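# Unload three sand cores from a mould onto plywood boards

## Task

Lift three sand cores out of the mould and set them down on the plywood boards next to it, then release them: the elongated core with the rounded nose, plus the two upright bladed cores standing in the mould half on the robot's right. The remaining two cores must stay upright in the mould.

## Robot and tools

ROBOT. Two six-joint arms, left_arm and right_arm, each with a parallel gripper. Joint order for every arm, in commands and in every per-joint list of a result: waist, shoulder, elbow, wrist pitch, wrist yaw, wrist roll. Stated ranges in rad: waist -2.618 to 3.054, shoulder 0.000 to 3.142, elbow 0.000 to 3.142, wrist pitch -1.571 to 1.571, wrist yaw -1.571 to 1.571, wrist roll -2.094 to 2.094. A real end may sit up to 0.059 rad either side of these.

FRAMES. Scene frame: origin at table-top height halfway between the nominal bases, +x out over the table, +z up, left_arm on the +y side (image left/right does not follow these names). Calibrated bases in the scene frame: left_arm at (+0.031, +0.345, 0) m, quat_wxyz (+1.000, 0, 0, +0.008); right_arm at (+0.030, -0.335, 0) m, quat_wxyz (+1.000, 0, 0, -0.014). Both bases have +z up. Each arm's end_effector_position (m) and end_effector_quat_wxyz, and its wrist camera pose, are given in that arm's own base frame and may be a few cm off, more at long reach. The reported point lies between the finger pads about 1 cm behind the tips; fingers point along gripper +z and close along its y axis.

COMMAND ROW. Every motion argument is built from rows of 14 numbers in [-1, 1], always covering both arms: left_arm's six joint values then its opening, then right_arm's six joint values then its opening. Joint values are offsets, not poses: each counts from the Joint targets reported when the action or move begins (never from the previous row), scaled so 1.0 = 2.224 rad for waist, shoulder and elbow and 8.485 rad for the three wrist joints. Sending 0 for a joint re-commands its current target. Opening is absolute: +1 fully open, -1 closed; between those, the fingers go to where grip_measured would read that value. To keep a gripper unchanged, resend its current command (0 is a real command meaning half-closed).

TOOLS.
- execute_actions(actions, cameras): actions is a list of actions; each action is a list of up to 15 rows, one per 1/30 s step; a short action repeats its last row to fill 15 steps. An empty list just reports state and images. An action that would push a joint more than 0.059 rad beyond its range (from the targets at that action's start) is refused for both arms; a malformed action, or a failing first action, voids the whole call.
- move(target, speed, blend, opening_speed, blocking, cameras): target is one row or a list of up to 15 rows, every row offset from the same starting Joint targets. speed is the top joint speed in rad/s, 0.01 to 12.57 (default 0.5), one value or one per target. blend (rad) rounds corners between listed targets. opening_speed (per second on the -1..+1 scale, at least 0.2) ramps finger commands; use a low value when closing on a core so it is not crushed. blocking=false returns after about 0.5 s while the move continues. Paths take 0.5 to 10 s and do not avoid obstacles or the other arm.
- wait(seconds): 0 to 10 s, arms hold their last commands; a running move continues.
- stop(): brakes a running move; it needs some distance.
- zoom_image(camera, region): camera is cam_left_wrist or cam_right_wrist; region [x0, y0, x1, y1] in pixels from the top-left, at most 504 by 504, taken from that camera's latest image.
- finished_scene(scene): scene is the current scene number; ends the scene irreversibly.

CAMERAS. cam_left_wrist (896x504, fx=fy 433.778, cx 446.025, cy 251.203) and cam_right_wrist (896x504, fx=fy 443.33, cx 444.172, cy 252.362), both wrist-mounted with slight radial distortion. The cameras argument selects images: omitted, null or ["all"] gives all, [] gives none, an unknown name invalidates the call.

RESULTS. Joint positions and Joint velocities have one block per arm (rad, rad/s) ending with the finger-pad gap in m (0.094 fully open). Joint targets is the base for your next offsets. Tool commands lists current gripper commands. grip_measured uses the opening scale; it reads slightly wide when empty and narrower than a hard part when squeezed, and tracks the command even after contact. grip_effort_nm is motor effort (negative closing), not pad force. Joint torques include arm weight; joints 1-3 wrap at ±28 N m. Velocities may read within noise. Other lines: joint sent to its limit; joint command not followed (clearance check altered targets); move: done, off_target, moving, held or fault, plus limits=held; MOTOR HOT at 75 °C and OVER-TEMPERATURE FAULT at 90 °C, which folds that arm for the rest of the scene.

MOTION NOTES. Joint speed is capped and each target stays within 0.339 rad (big joints) or 2.2 rad (wrists) of the measured angle; targets placing the gripper over 200 mm from its measured spot are scaled back. Tiny turns may not start. To end a push, command targets back past the measured positions. The simulation keeps running while you think.

AVOID. Dropping cores or releasing them while they move, slamming or hitting hard, strong pushes, the two arms striking or pinching each other (including gripping the other arm's fingers), anything leaving the table, bumping the two cores that must stay, long stretched holds or pushing at unreachable poses (heat), and faults. Loose items may occasionally be nudged by outside pushes.

Each tool is called as name([rows], argument=value, ...), one row to a line, values as JSON.

## Session

execute_actions(actions=[])

Scene clock: 0.00 s.
left_arm: end_effector_position=(+0.3631, -0.0246, +0.2028) grip_measured=+1.000 grip_effort_nm=n/a end_effector_quat_wxyz=(+0.569, -0.059, +0.818, -0.064) | right_arm: end_effector_position=(+0.3464, +0.0127, +0.2781) grip_measured=+1.000 grip_effort_nm=n/a end_effector_quat_wxyz=(+0.512, -0.227, +0.829, +0.002)
Joint positions: left_arm=[-0.095 1.034 0.566 0.116 -0.051 -0.203 0.094] | right_arm=[-0.154 1.056 1.018 -0.499 -0.37 -0.476 0.094]
Joint velocities: within noise
Joint torques (N m): no reading
Heat: left arm: 32 °C; right arm: 36 °C.
Joint targets: left_arm=[-0.095 1.027 0.576 0.117 -0.051 -0.202] | right_arm=[-0.154 1.049 1.030 -0.497 -0.374 -0.475]
Tool commands: left_gripper/opening=+1.0 right_gripper/opening=+1.0

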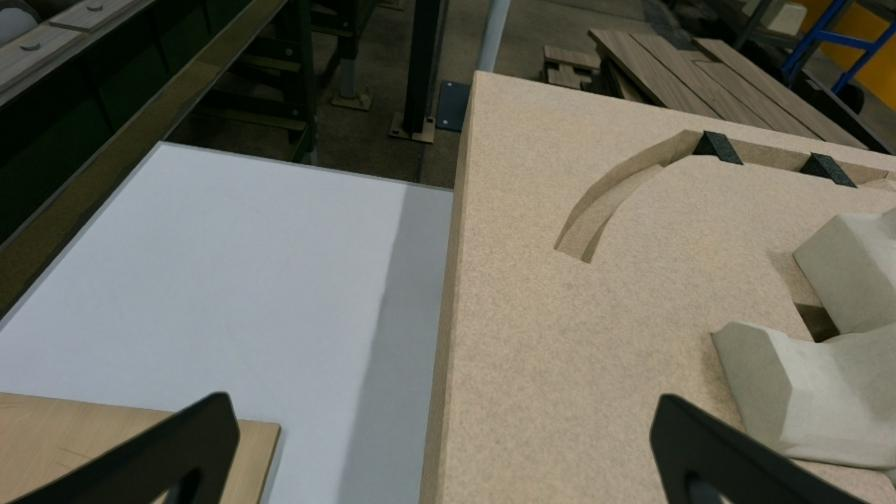

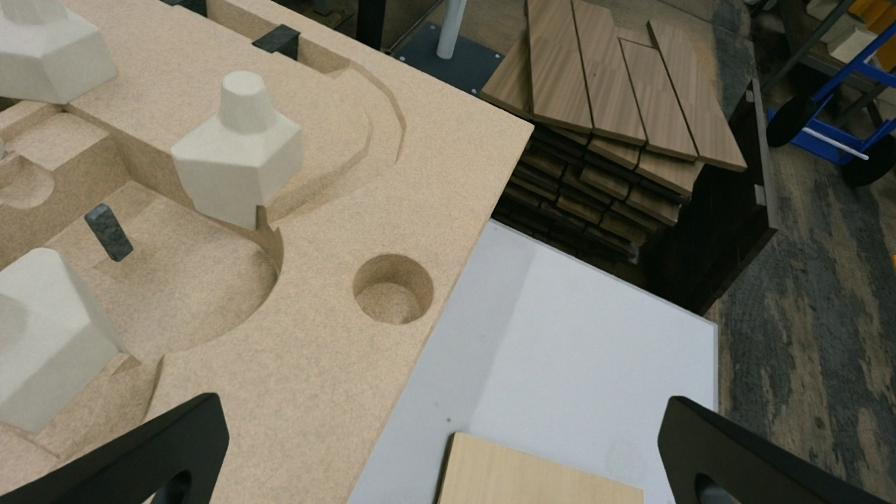

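move(target=[-0.0472,0.1228,0.5504,-0.1906,0.006,0.0238,1,0.1592,0.1129,0.3462,-0.1182,0.0441,0.056,1], speed=0.8)

Scene clock: 18.70 s.
left_arm: end_effector_position=(+0.2645, -0.0488, +0.3305) grip_measured=+1.000 grip_effort_nm=0.032 end_effector_quat_wxyz=(+0.278, +0.088, +0.956, -0.024) | right_arm: end_effector_position=(+0.2654, +0.0543, +0.3290) grip_measured=+1.000 grip_effort_nm=0.027 end_effector_quat_wxyz=(+0.277, -0.098, +0.955, +0.029)
Joint positions: left_arm=[-0.192 1.293 1.78 -1.492 -0.009 -0.007 0.094] | right_arm=[0.194 1.295 1.774 -1.485 -0.006 -0.008 0.094]
Joint velocities: within noise
Joint torques (N m): left_arm=[-0.59 -2.07 5.67 1.42 0.13 0.02] | right_arm=[0.58 -2.19 6.57 0.83 0 0.03]
Heat: left arm: 35 °C; right arm: 39 °C.
Joint targets: left_arm=[-0.200 1.299 1.800 -1.500 0.000 0.000] | right_arm=[0.201 1.300 1.800 -1.500 0.000 0.000]
move: done

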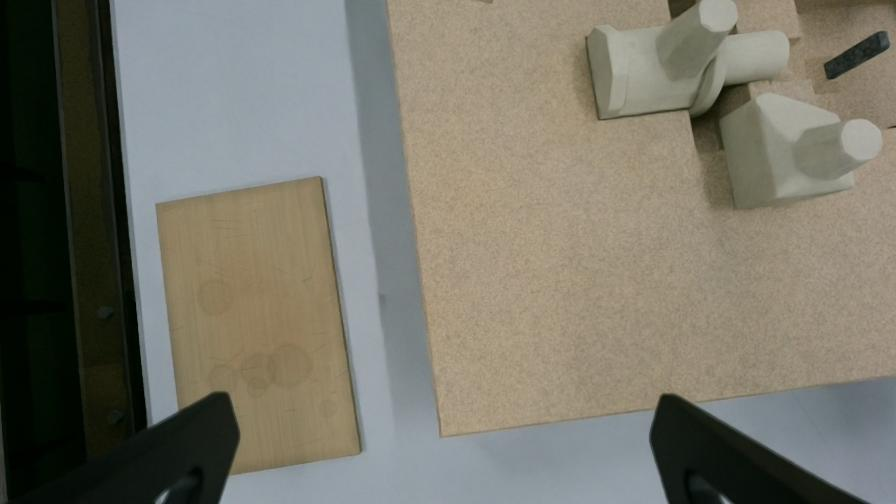

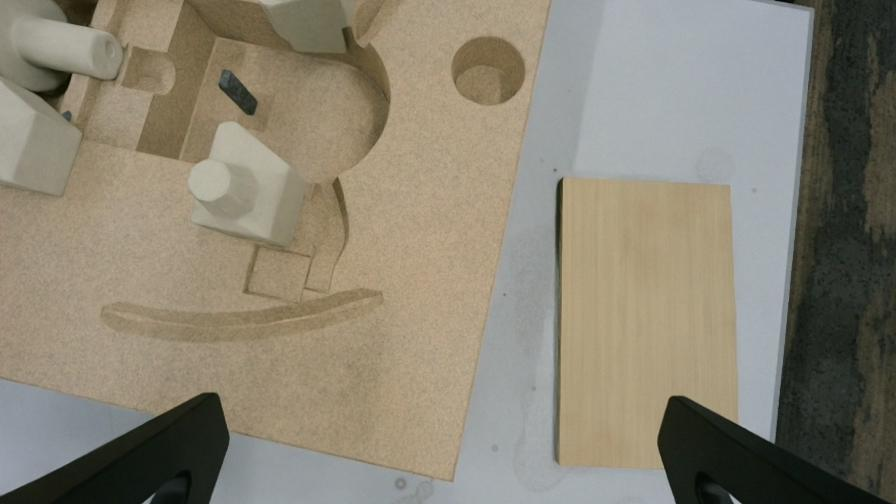

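move(target=[-0.1124,0.1803,0.1803,0,0,0,1,0.0674,0.1803,0.1803,0,0,0,1], speed=0.8)

zoom_image(camera="cam_right_wrist", region=[0, 0, 504, 504])

zoom_image(camera="cam_left_wrist", region=[392, 0, 896, 504])

Scene clock: 23.67 s.
left_arm: end_effector_position=(+0.3375, -0.1602, +0.3361) grip_measured=+1.000 grip_effort_nm=0.027 end_effector_quat_wxyz=(+0.267, +0.210, +0.938, -0.060) | right_arm: end_effector_position=(+0.3511, +0.1289, +0.3334) grip_measured=+1.000 grip_effort_nm=0.027 end_effector_quat_wxyz=(+0.266, -0.170, +0.948, +0.048)
Joint positions: left_arm=[-0.448 1.698 2.18 -1.498 -0.003 -0.006 0.094] | right_arm=[0.347 1.701 2.176 -1.499 -0.004 -0.006 0.094]
Joint velocities: within noise
Joint torques (N m): left_arm=[-0.21 -5.78 5.79 1.43 0.06 0] | right_arm=[0.2 -5.94 6.54 0.94 0.03 0.04]
Heat: left arm: 35 °C; right arm: 38 °C.
Joint targets: left_arm=[-0.450 1.700 2.202 -1.500 0.000 -0.001] | right_arm=[0.350 1.701 2.201 -1.500 0.000 0.001]
move: done

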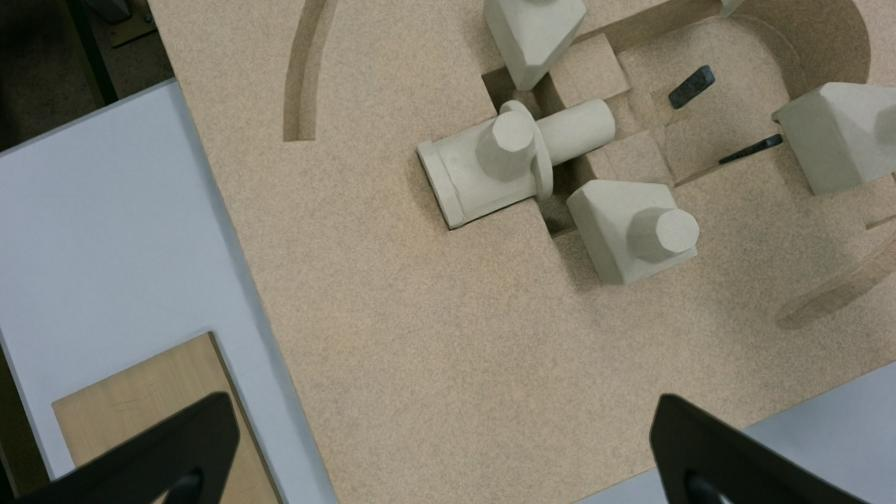

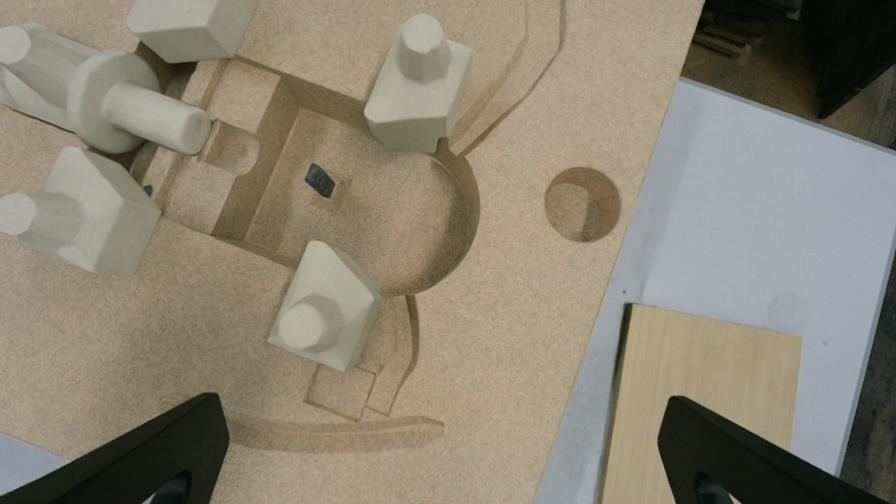

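Scaled by 1.000.

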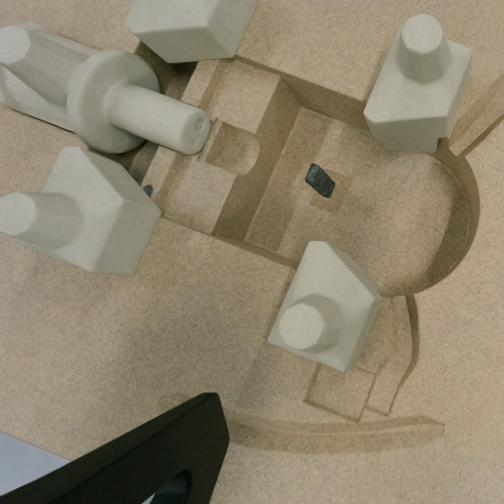

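Scaled by 1.000.

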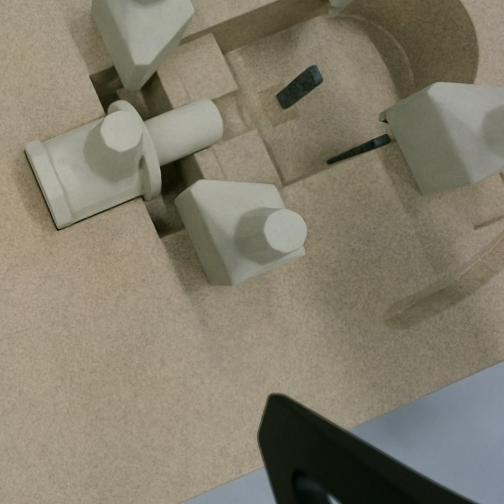

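move(target=[0,0,0,0,0,0,1,0.1039,0.0445,-0.1353,-0.0059,0,0,1], speed=0.8, cameras=["cam_right_wrist"])

Scene clock: 59.27 s.
left_arm: end_effector_position=(+0.3375, -0.1602, +0.3361) grip_measured=+1.000 grip_effort_nm=0.032 end_effector_quat_wxyz=(+0.267, +0.210, +0.938, -0.060) | right_arm: end_effector_position=(+0.2929, +0.1953, +0.2094) grip_measured=+1.000 grip_effort_nm=0.022 end_effector_quat_wxyz=(+0.059, -0.290, +0.955, +0.018)
Joint positions: left_arm=[-0.448 1.698 2.18 -1.498 -0.003 -0.006 0.094] | right_arm=[0.584 1.811 1.897 -1.534 -0.002 -0.006 0.094]
Joint velocities: within noise
Joint torques (N m): left_arm=[-0.23 -5.74 5.79 1.41 0.07 0.01] | right_arm=[-0.14 -8.12 5.24 0.17 -0.04 0.04]
Heat: left arm: 35 °C; right arm: 37 °C.
Joint targets: left_arm=[-0.450 1.700 2.202 -1.500 0.000 -0.001] | right_arm=[0.582 1.800 1.900 -1.550 0.000 0.001]
move: done
Images, in order (width x height): cam_right_wrist 896x504.

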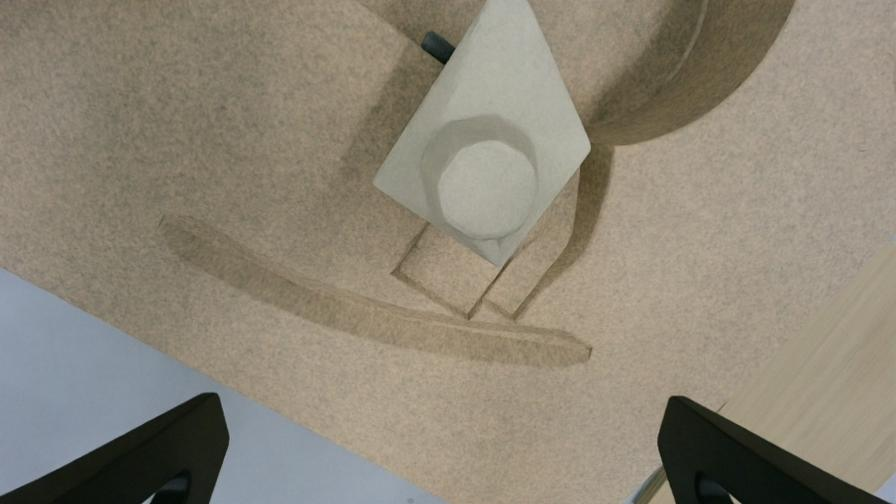

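move(target=[0,0,0,0,0,0,1,-0.0157,0.0621,0.0621,0,0,0,1], speed=0.8, cameras=["cam_right_wrist"])

Scene clock: 75.73 s.
left_arm: end_effector_position=(+0.3375, -0.1602, +0.3361) grip_measured=+1.000 grip_effort_nm=0.027 end_effector_quat_wxyz=(+0.267, +0.210, +0.938, -0.060) | right_arm: end_effector_position=(+0.3222, +0.1992, +0.1976) grip_measured=+1.000 grip_effort_nm=0.027 end_effector_quat_wxyz=(+0.051, -0.274, +0.960, +0.015)
Joint positions: left_arm=[-0.448 1.698 2.18 -1.498 -0.003 -0.006 0.094] | right_arm=[0.55 1.932 2.011 -1.544 -0.001 -0.006 0.094]
Joint velocities: within noise
Joint torques (N m): left_arm=[-0.05 -5.78 5.76 1.42 0.08 0] | right_arm=[-0.35 -7.68 7.21 0.23 0 0.04]
Heat: left arm: 35 °C; right arm: 37 °C.
Joint targets: left_arm=[-0.450 1.700 2.202 -1.500 0.000 -0.001] | right_arm=[0.547 1.939 2.038 -1.550 0.000 0.001]
move: done
Images, in order (width x height): cam_right_wrist 896x504.

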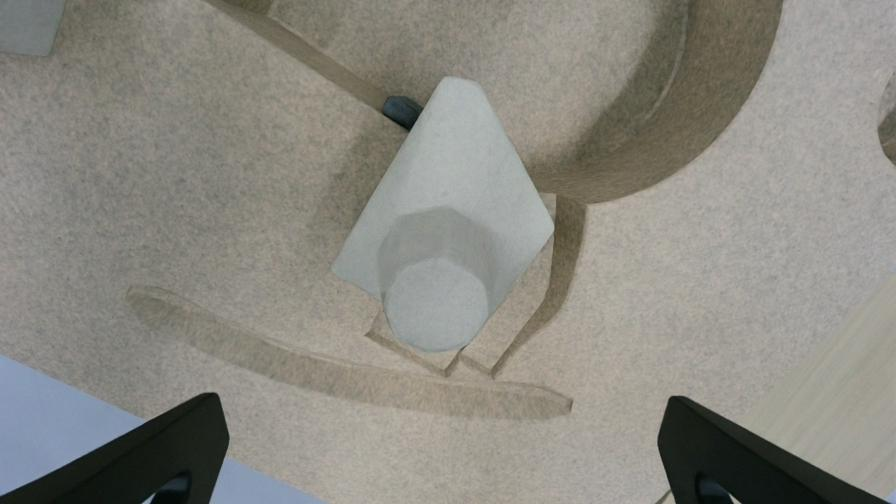

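move(target=[0,0,0,0,0,0,1,0.0022,0.0427,-0.0103,0.0027,0,0,1], speed=0.3, cameras=["cam_right_wrist"])

Scene clock: 82.17 s.
left_arm: end_effector_position=(+0.3375, -0.1602, +0.3361) grip_measured=+1.000 grip_effort_nm=0.032 end_effector_quat_wxyz=(+0.267, +0.210, +0.938, -0.060) | right_arm: end_effector_position=(+0.3276, +0.2025, +0.1636) grip_measured=+1.000 grip_effort_nm=0.027 end_effector_quat_wxyz=(+0.007, -0.274, +0.962, +0.003)
Joint positions: left_arm=[-0.448 1.698 2.18 -1.498 -0.003 -0.006 0.094] | right_arm=[0.55 2.026 2.011 -1.542 -0.001 -0.006 0.094]
Joint velocities: within noise
Joint torques (N m): left_arm=[-0.2 -5.76 5.83 1.42 0.05 0.02] | right_arm=[0.1 -8.29 5.35 0.27 0 0.04]
Heat: left arm: 35 °C; right arm: 38 °C.
Joint targets: left_arm=[-0.450 1.700 2.202 -1.500 0.000 -0.001] | right_arm=[0.552 2.034 2.015 -1.527 0.000 0.001]
move: done
Images, in order (width x height): cam_right_wrist 896x504.

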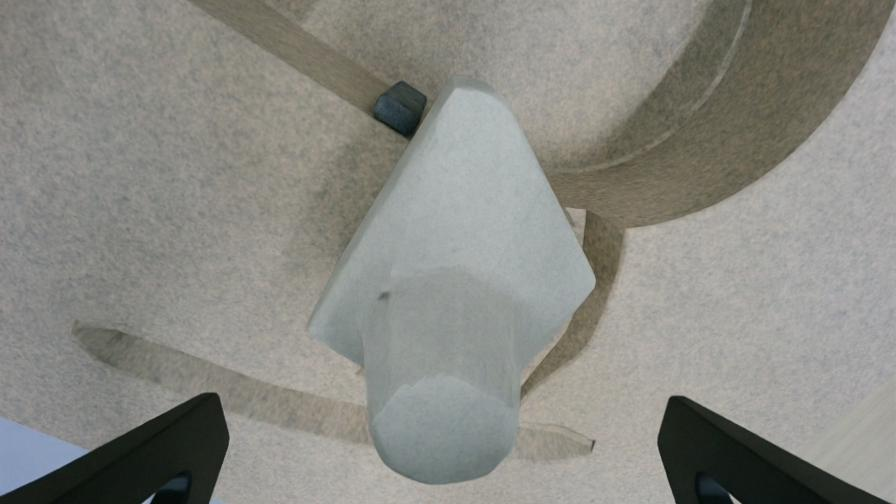

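move([
  [0,0,0,0,0,0,1,0,0.0033,-0.0337,0.0079,0,0,1],
  [0,0,0,0,0,0,1,0,0.0033,-0.0337,0.0079,0,0,-0.42],
], speed=0.2, opening_speed=0.6, cameras=["cam_right_wrist"])

Scene clock: 93.47 s.
left_arm: end_effector_position=(+0.3375, -0.1602, +0.3361) grip_measured=+1.000 grip_effort_nm=0.027 end_effector_quat_wxyz=(+0.267, +0.210, +0.938, -0.060) | right_arm: end_effector_position=(+0.3308, +0.2044, +0.1481) grip_measured=-0.276 grip_effort_nm=-0.969 end_effector_quat_wxyz=(+0.008, -0.274, +0.962, +0.003)
Joint positions: left_arm=[-0.448 1.698 2.18 -1.498 -0.003 -0.006 0.094] | right_arm=[0.55 2.026 1.948 -1.476 -0.001 -0.006 0.034]
Joint velocities: within noise
Joint torques (N m): left_arm=[-0.18 -5.76 5.82 1.46 0.05 0] | right_arm=[0.1 -7.76 4.55 0.29 0 0.04]
Heat: left arm: 35 °C; right arm: 38 °C.
Joint targets: left_arm=[-0.450 1.700 2.202 -1.500 0.000 -0.001] | right_arm=[0.552 2.041 1.940 -1.460 0.000 0.001]
move: done
Images, in order (width x height): cam_right_wrist 896x504.

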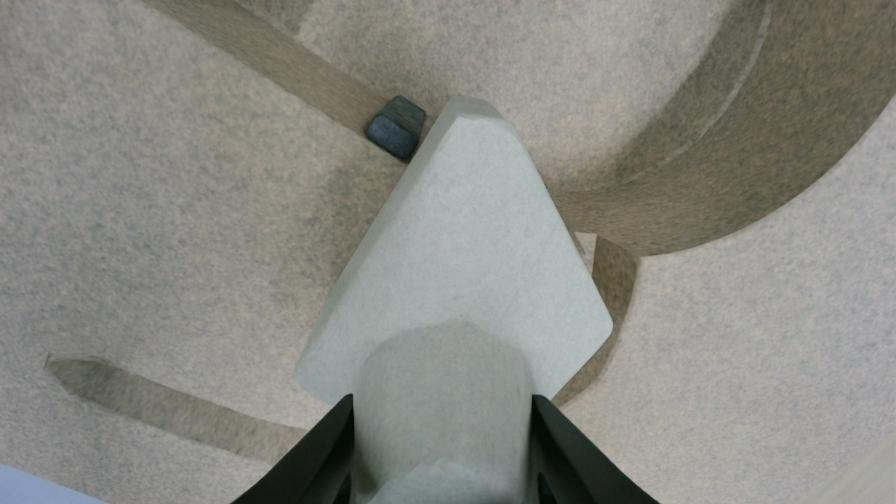

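move([
  [0,0,0,0,0,0,1,0,-0.0205,0.0609,-0.0124,0,0,-0.42],
  [0,0,0,0,0,0,1,0,-0.0848,0.118,-0.0124,0,0,-0.42],
], speed=0.2)

Scene clock: 103.67 s.
left_arm: end_effector_position=(+0.3375, -0.1602, +0.3361) grip_measured=+1.000 grip_effort_nm=0.037 end_effector_quat_wxyz=(+0.267, +0.210, +0.938, -0.060) | right_arm: end_effector_position=(+0.3305, +0.2043, +0.2525) grip_measured=-0.280 grip_effort_nm=-0.999 end_effector_quat_wxyz=(+0.126, -0.272, +0.953, +0.036)
Joint positions: left_arm=[-0.448 1.698 2.18 -1.498 -0.003 -0.006 0.094] | right_arm=[0.55 1.895 2.167 -1.579 -0.001 -0.006 0.034]
Joint velocities: within noise
Joint torques (N m): left_arm=[-0.32 -5.78 5.86 1.45 0.06 0] | right_arm=[0.09 -11.23 7.71 0.65 0.01 0.01]
Heat: left arm: 35 °C; right arm: 39 °C.
Joint targets: left_arm=[-0.450 1.700 2.202 -1.500 0.000 -0.001] | right_arm=[0.552 1.852 2.203 -1.565 0.000 0.001]
move: off_target (right_arm); right_arm: the shoulder is farthest, 0.042 rad from its target

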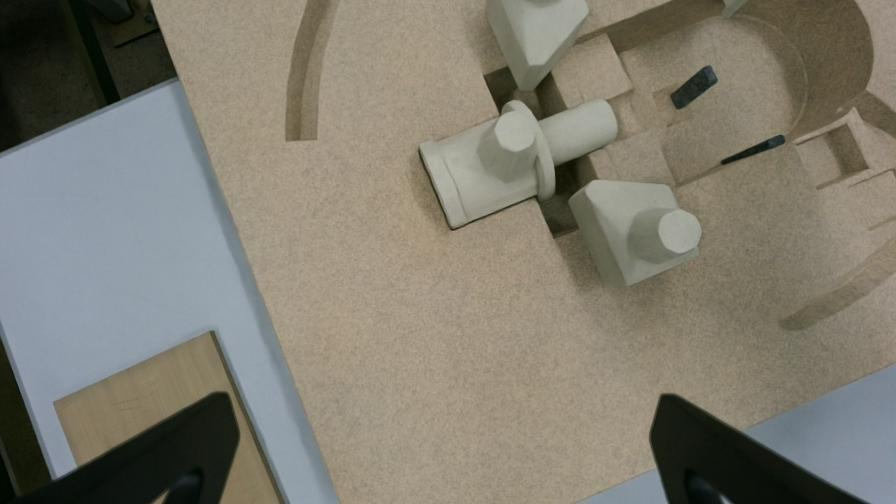

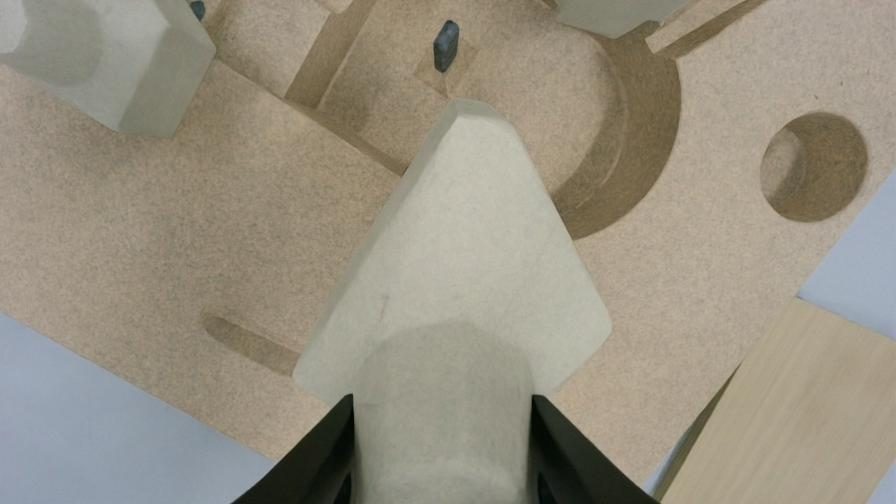

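move(target=[-0.1,0,0,0,0,0,1,0,0,0,0,0,0,-0.42], speed=0.5, cameras=["cam_left_wrist"])

zoom_image(camera="cam_left_wrist", region=[592, 0, 896, 304])

Scene clock: 108.87 s.
left_arm: end_effector_position=(+0.2936, -0.2310, +0.3361) grip_measured=+1.000 grip_effort_nm=0.027 end_effector_quat_wxyz=(+0.259, +0.313, +0.909, -0.090) | right_arm: end_effector_position=(+0.3301, +0.2040, +0.2524) grip_measured=-0.285 grip_effort_nm=-1.004 end_effector_quat_wxyz=(+0.125, -0.272, +0.953, +0.036)
Joint positions: left_arm=[-0.67 1.698 2.18 -1.498 -0.001 -0.006 0.094] | right_arm=[0.55 1.895 2.167 -1.581 -0.001 -0.006 0.034]
Joint velocities: within noise
Joint torques (N m): left_arm=[-0.18 -5.81 5.85 1.44 0.04 0.01] | right_arm=[0.08 -11.25 7.76 0.65 0.01 0.05]
Heat: left arm: 35 °C; right arm: 40 °C.
Joint targets: left_arm=[-0.673 1.700 2.202 -1.500 0.000 -0.001] | right_arm=[0.552 1.852 2.203 -1.565 0.000 0.001]
move: off_target (right_arm); right_arm: the shoulder is farthest, 0.043 rad from its target
Images, in order (width x height): cam_left_wrist 896x504.

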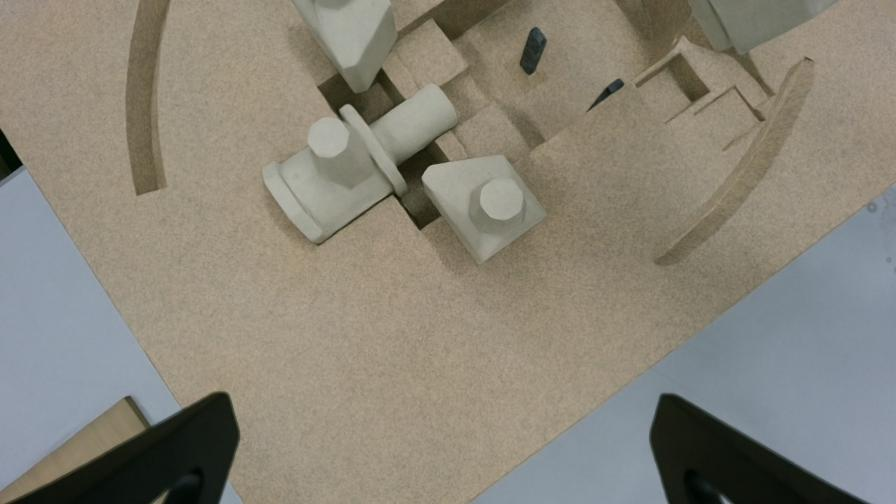

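Scaled by 1.658.

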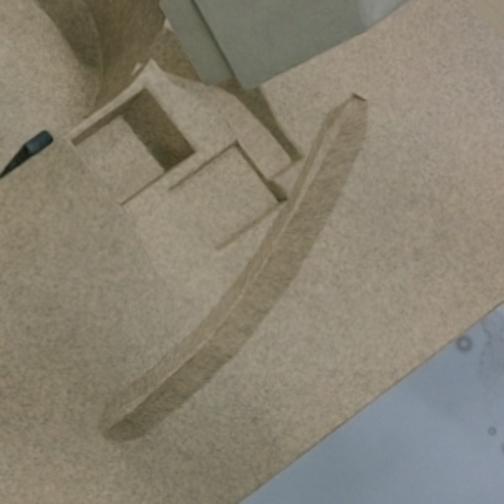

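move(target=[0.0778,-0.5396,-0.7653,0.1768,0.0648,0,1,0,0,0,0,0,0,-0.42], speed=0.8, cameras=["cam_left_wrist"])

Scene clock: 126.77 s.
left_arm: end_effector_position=(+0.1815, -0.2053, +0.2997) grip_measured=+1.000 grip_effort_nm=0.037 end_effector_quat_wxyz=(+0.600, +0.353, +0.623, -0.357) | right_arm: end_effector_position=(+0.3300, +0.2040, +0.2524) grip_measured=-0.285 grip_effort_nm=-1.004 end_effector_quat_wxyz=(+0.125, -0.272, +0.953, +0.036)
Joint positions: left_arm=[-0.508 0.514 0.506 -0.022 0.543 -0.006 0.094] | right_arm=[0.55 1.895 2.167 -1.581 -0.001 -0.006 0.034]
Joint velocities: within noise
Joint torques (N m): left_arm=[0.7 -0.09 5.07 2.4 0.12 0] | right_arm=[0.1 -11.23 7.71 0.67 0.01 0.03]
Heat: left arm: 35 °C; right arm: 41 °C.
Joint targets: left_arm=[-0.499 0.500 0.499 0.000 0.550 -0.001] | right_arm=[0.552 1.852 2.203 -1.565 0.000 0.001]
move: off_target (right_arm); right_arm: the shoulder is farthest, 0.043 rad from its target
Images, in order (width x height): cam_left_wrist 896x504.

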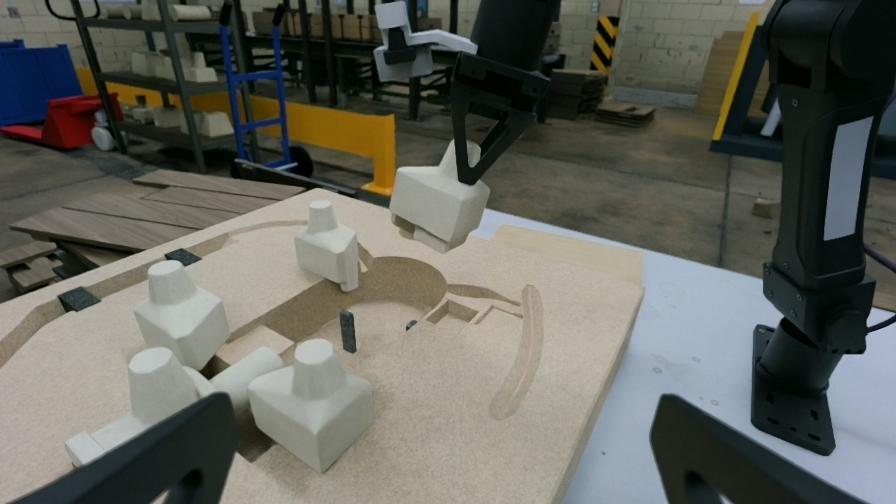

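zoom_image(camera="cam_left_wrist", region=[360, 120, 560, 280])

zoom_image(camera="cam_left_wrist", region=[60, 180, 400, 480])

Scaled by 2.520.

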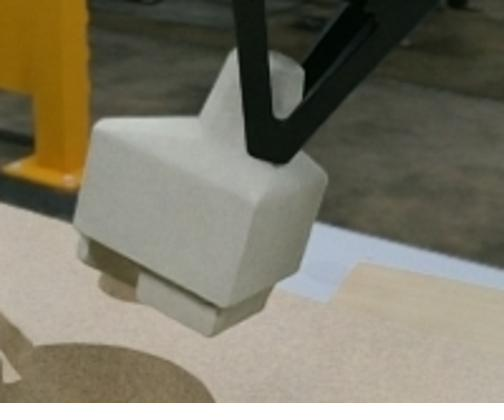

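Scaled by 1.482.

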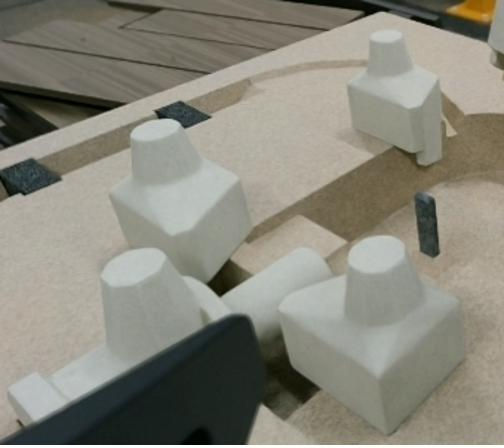

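move([
  [0,0,0,0,0,0,1,-0.437,0,0,0,0,0,-0.42],
  [0,0,0,0,0,0,1,-0.437,-0.0504,-0.2262,0.0088,0,0,-0.42],
], speed=[0.7,0.35])

Scene clock: 144.17 s.
left_arm: end_effector_position=(+0.1814, -0.2054, +0.3000) grip_measured=+1.000 grip_effort_nm=0.032 end_effector_quat_wxyz=(+0.600, +0.353, +0.623, -0.357) | right_arm: end_effector_position=(+0.2909, -0.1314, +0.1648) grip_measured=-0.285 grip_effort_nm=-1.004 end_effector_quat_wxyz=(-0.015, +0.209, +0.978, +0.002)
Joint positions: left_arm=[-0.508 0.514 0.506 -0.021 0.544 -0.006 0.094] | right_arm=[-0.426 1.79 1.697 -1.508 0.003 -0.005 0.034]
Joint velocities: within noise
Joint torques (N m): left_arm=[0.7 -0.1 5.08 2.34 0.11 0] | right_arm=[0.46 -11.25 5.29 0.21 -0.04 0.02]
Heat: left arm: 39 °C; right arm: 43 °C.
Joint targets: left_arm=[-0.500 0.500 0.499 0.000 0.549 -0.001] | right_arm=[-0.420 1.740 1.700 -1.490 0.000 0.001]
move: off_target (right_arm); right_arm: the shoulder is farthest, 0.050 rad from its target

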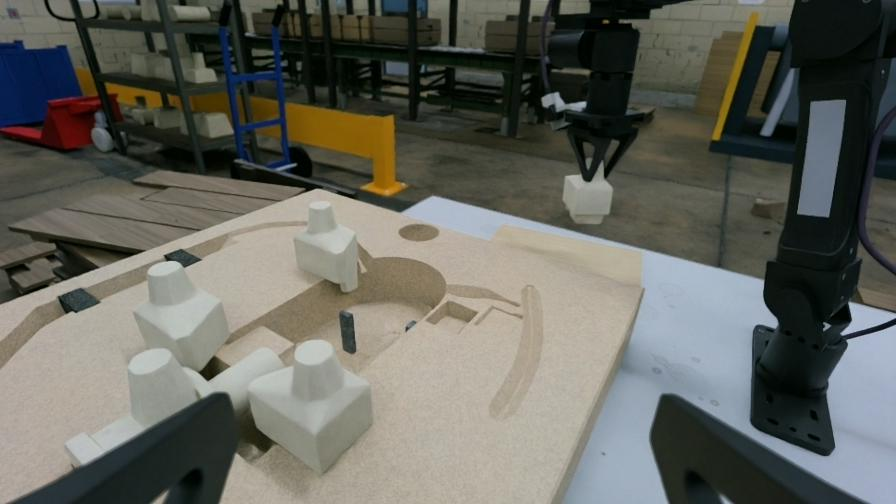

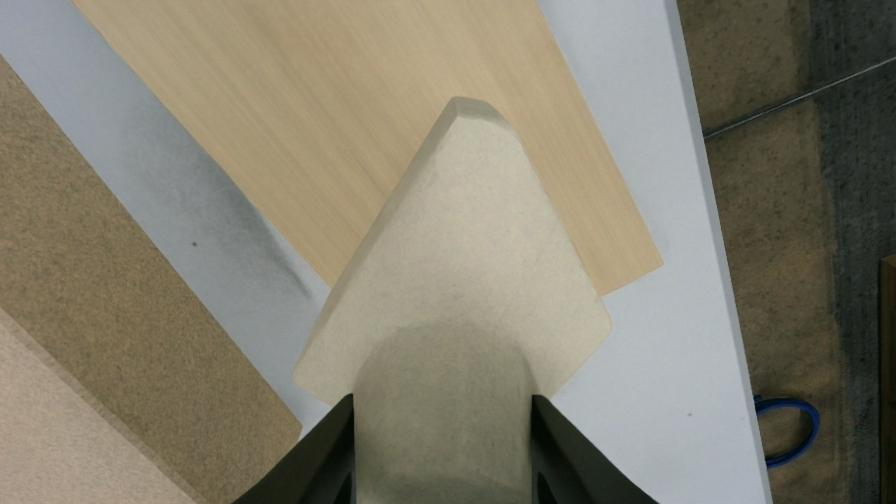

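move([
  [0,0,0,0,0,0,1,0.0477,0.1304,0.1574,-0.0071,0,0,-0.42],
  [0,0,0,0,0,0,1,0.0477,0.1214,0.0764,0.0118,0,0,-0.42],
], speed=[0.5,0.3])

Scene clock: 155.77 s.
left_arm: end_effector_position=(+0.1813, -0.2054, +0.3000) grip_measured=+1.000 grip_effort_nm=0.032 end_effector_quat_wxyz=(+0.600, +0.353, +0.623, -0.357) | right_arm: end_effector_position=(+0.3684, -0.1197, +0.1257) grip_measured=-0.285 grip_effort_nm=-1.009 end_effector_quat_wxyz=(-0.002, +0.155, +0.988, +0.000)
Joint positions: left_arm=[-0.508 0.514 0.506 -0.021 0.545 -0.006 0.094] | right_arm=[-0.317 2.031 1.866 -1.41 0 -0.005 0.034]
Joint velocities: within noise
Joint torques (N m): left_arm=[0.62 -0.08 5.14 2.36 0.11 0] | right_arm=[0.23 -10.67 5.41 0.28 -0.01 0.02]
Heat: left arm: 40 °C; right arm: 43 °C.
Joint targets: left_arm=[-0.500 0.500 0.499 0.000 0.550 -0.001] | right_arm=[-0.314 2.010 1.870 -1.390 0.000 0.001]
move: done

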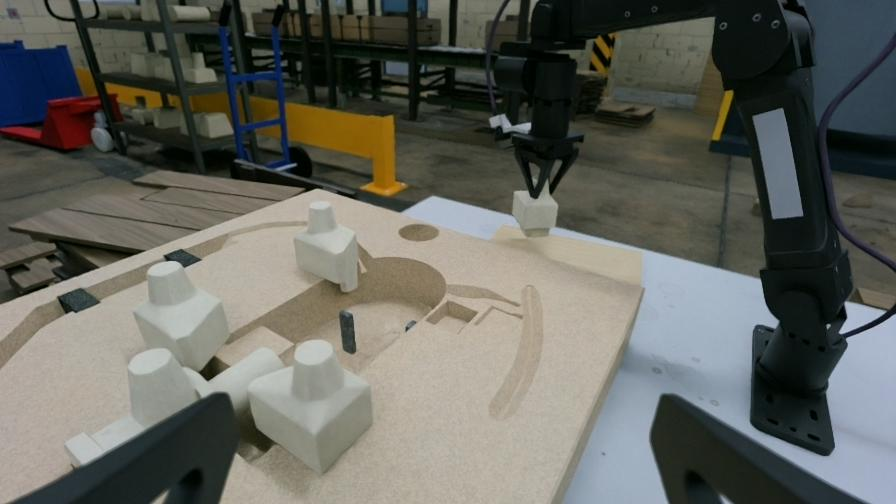

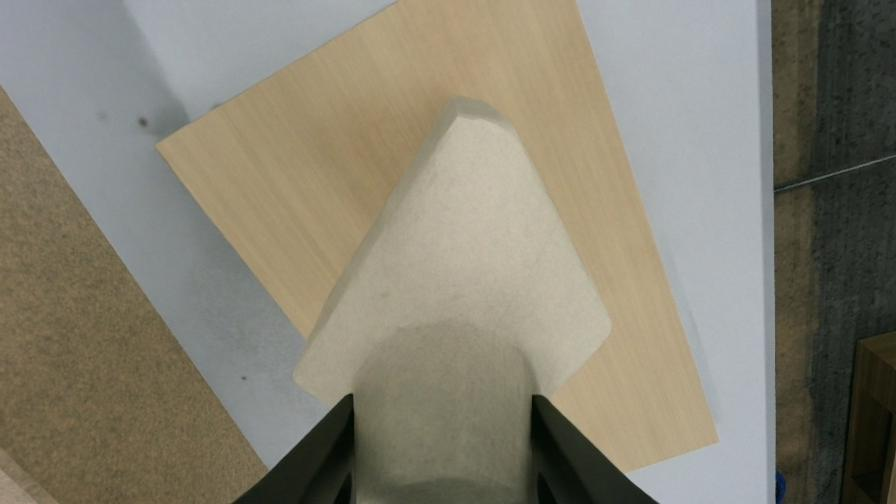

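move(target=[0,0,0,0,0,0,1,0,-0.0495,-0.1057,0.0147,0,0,-0.42], speed=0.15)

zoom_image(camera="cam_left_wrist", region=[440, 160, 640, 280])

Scene clock: 162.53 s.
left_arm: end_effector_position=(+0.1813, -0.2054, +0.3000) grip_measured=+1.000 grip_effort_nm=0.032 end_effector_quat_wxyz=(+0.600, +0.353, +0.623, -0.357) | right_arm: end_effector_position=(+0.3507, -0.1139, +0.1074) grip_measured=-0.285 grip_effort_nm=-0.999 end_effector_quat_wxyz=(+0.009, +0.155, +0.988, -0.001)
Joint positions: left_arm=[-0.508 0.514 0.506 -0.021 0.545 -0.006 0.094] | right_arm=[-0.317 1.929 1.649 -1.273 0 -0.005 0.034]
Joint velocities: within noise
Joint torques (N m): left_arm=[0.66 -0.05 5.16 2.35 0.12 0] | right_arm=[0.2 -10.66 4.12 0.21 -0.01 0.02]
Heat: left arm: 41 °C; right arm: 43 °C.
Joint targets: left_arm=[-0.500 0.500 0.499 0.000 0.549 -0.001] | right_arm=[-0.314 1.900 1.635 -1.266 0.000 0.001]
move: done

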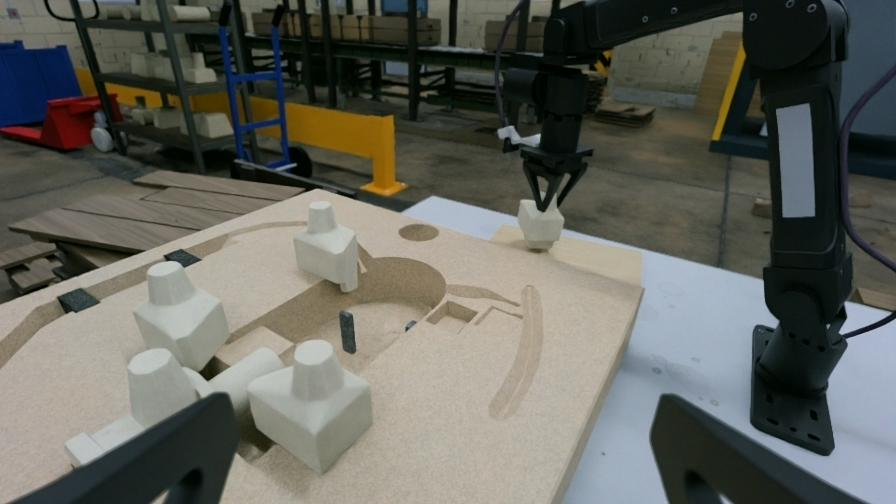

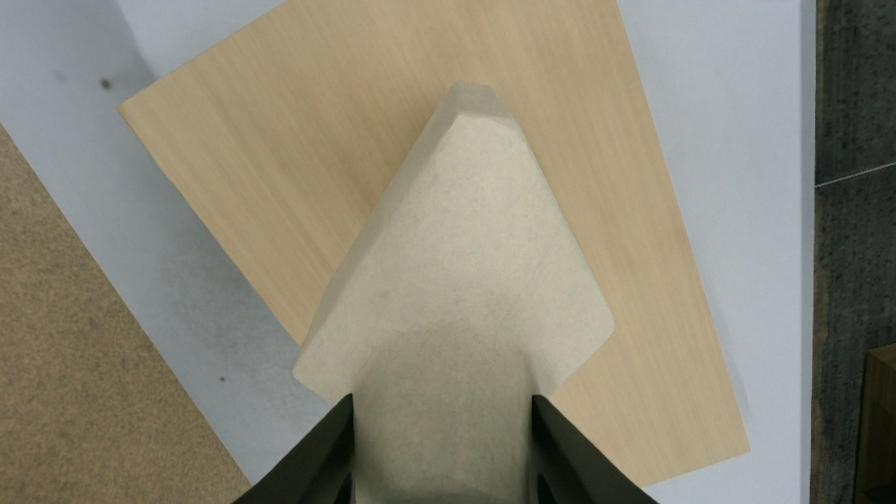

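Scaled by 2.520.

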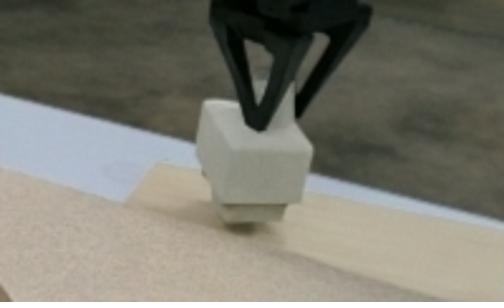

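move([
  [0,0,0,0,0,0,1,0,0,0.0135,-0.0035,0,0,-0.42],
  [0,0,0,0,0,0,1,-0.0225,0,0.0135,-0.0035,0,0,-0.42],
  [0,0,0,0,0,0,1,-0.0225,0,-0.0135,0.0035,0,0,-0.42],
], speed=0.12)

zoom_image(camera="cam_left_wrist", region=[440, 160, 640, 280])

Scene clock: 169.80 s.
left_arm: end_effector_position=(+0.1813, -0.2054, +0.3000) grip_measured=+1.000 grip_effort_nm=0.032 end_effector_quat_wxyz=(+0.600, +0.353, +0.623, -0.357) | right_arm: end_effector_position=(+0.3467, -0.1204, +0.1068) grip_measured=-0.285 grip_effort_nm=-1.004 end_effector_quat_wxyz=(+0.015, +0.171, +0.985, +0.010)
Joint positions: left_arm=[-0.508 0.514 0.506 -0.021 0.545 -0.006 0.094] | right_arm=[-0.35 1.914 1.626 -1.257 -0.026 -0.005 0.034]
Joint velocities: within noise
Joint torques (N m): left_arm=[0.75 -0.03 5.18 2.34 0.1 -0.01] | right_arm=[-1.31 -9.24 3.73 0.35 0.24 0.02]
Heat: left arm: 42 °C; right arm: 43 °C.
Joint targets: left_arm=[-0.500 0.500 0.499 0.000 0.549 -0.001] | right_arm=[-0.364 1.900 1.604 -1.236 0.000 0.001]
move: done

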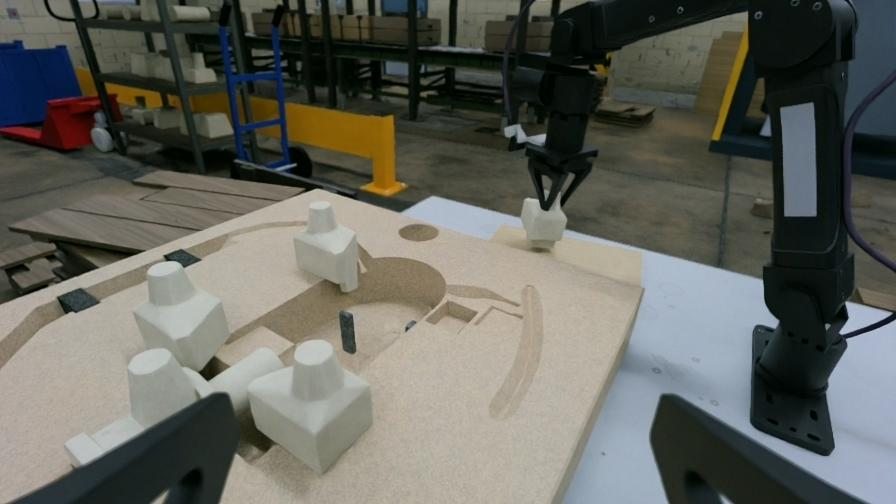

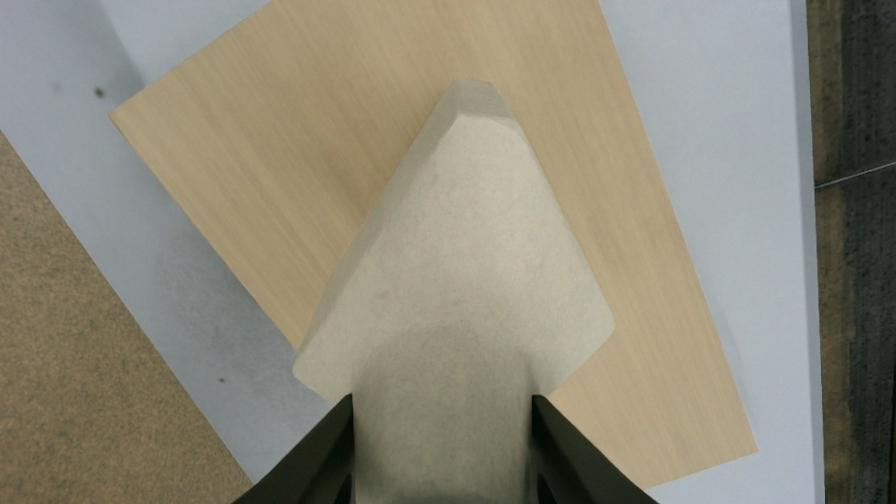

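Scaled by 2.520.

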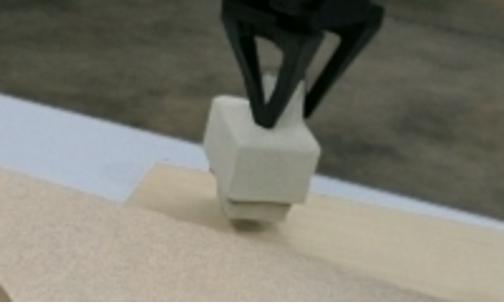

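move([
  [0,0,0,0,0,0,1,0.006,0,-0.006,0.0015,0,0,-0.42],
  [0,0,0,0,0,0,1,0.006,0,-0.006,0.0015,0,0,0.1],
], speed=0.12, opening_speed=0.3)

zoom_image(camera="cam_left_wrist", region=[440, 160, 640, 280])

Scene clock: 178.00 s.
left_arm: end_effector_position=(+0.1813, -0.2054, +0.3000) grip_measured=+1.000 grip_effort_nm=0.027 end_effector_quat_wxyz=(+0.600, +0.353, +0.623, -0.357) | right_arm: end_effector_position=(+0.3411, -0.1211, +0.1013) grip_measured=+0.097 grip_effort_nm=0.173 end_effector_quat_wxyz=(+0.008, +0.172, +0.985, +0.004)
Joint positions: left_arm=[-0.508 0.514 0.506 -0.021 0.545 -0.006 0.094] | right_arm=[-0.35 1.907 1.595 -1.245 -0.011 -0.005 0.052]
Joint velocities: within noise
Joint torques (N m): left_arm=[0.7 -0.05 5.12 2.33 0.08 0.01] | right_arm=[-0.13 -8.73 4.88 0.34 0.11 0.02]
Heat: left arm: 42 °C; right arm: 42 °C.
Joint targets: left_arm=[-0.500 0.500 0.499 0.000 0.549 -0.001] | right_arm=[-0.351 1.900 1.591 -1.223 0.000 0.001]
move: done

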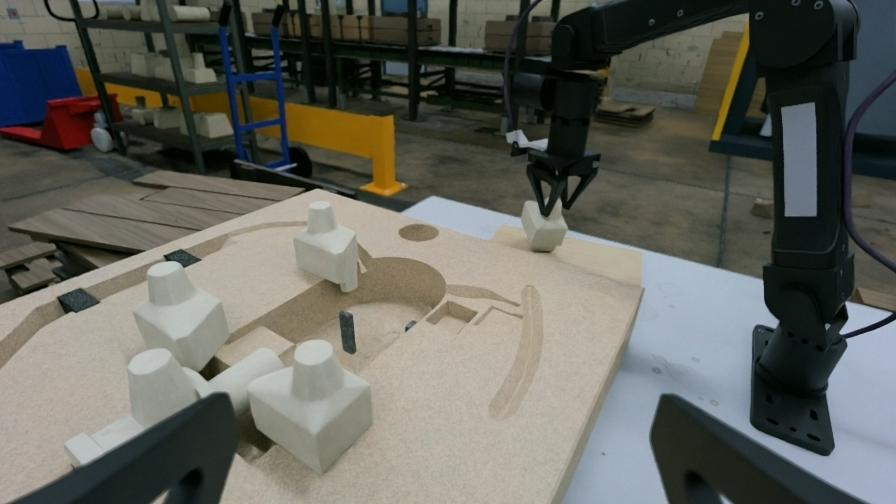

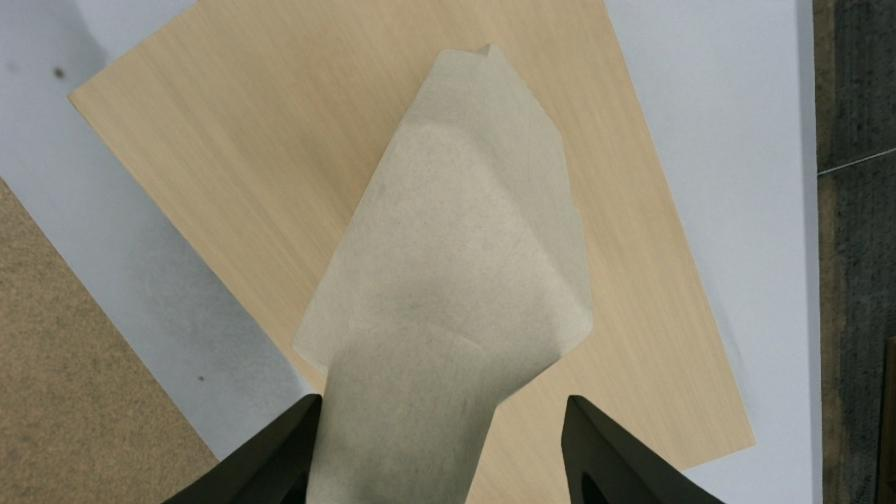

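Scaled by 2.520.

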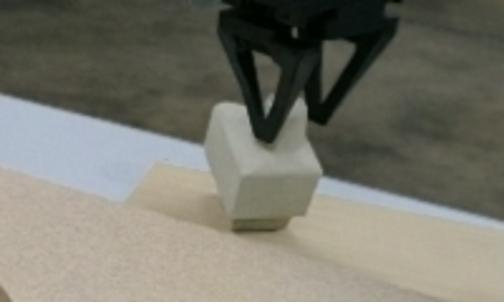

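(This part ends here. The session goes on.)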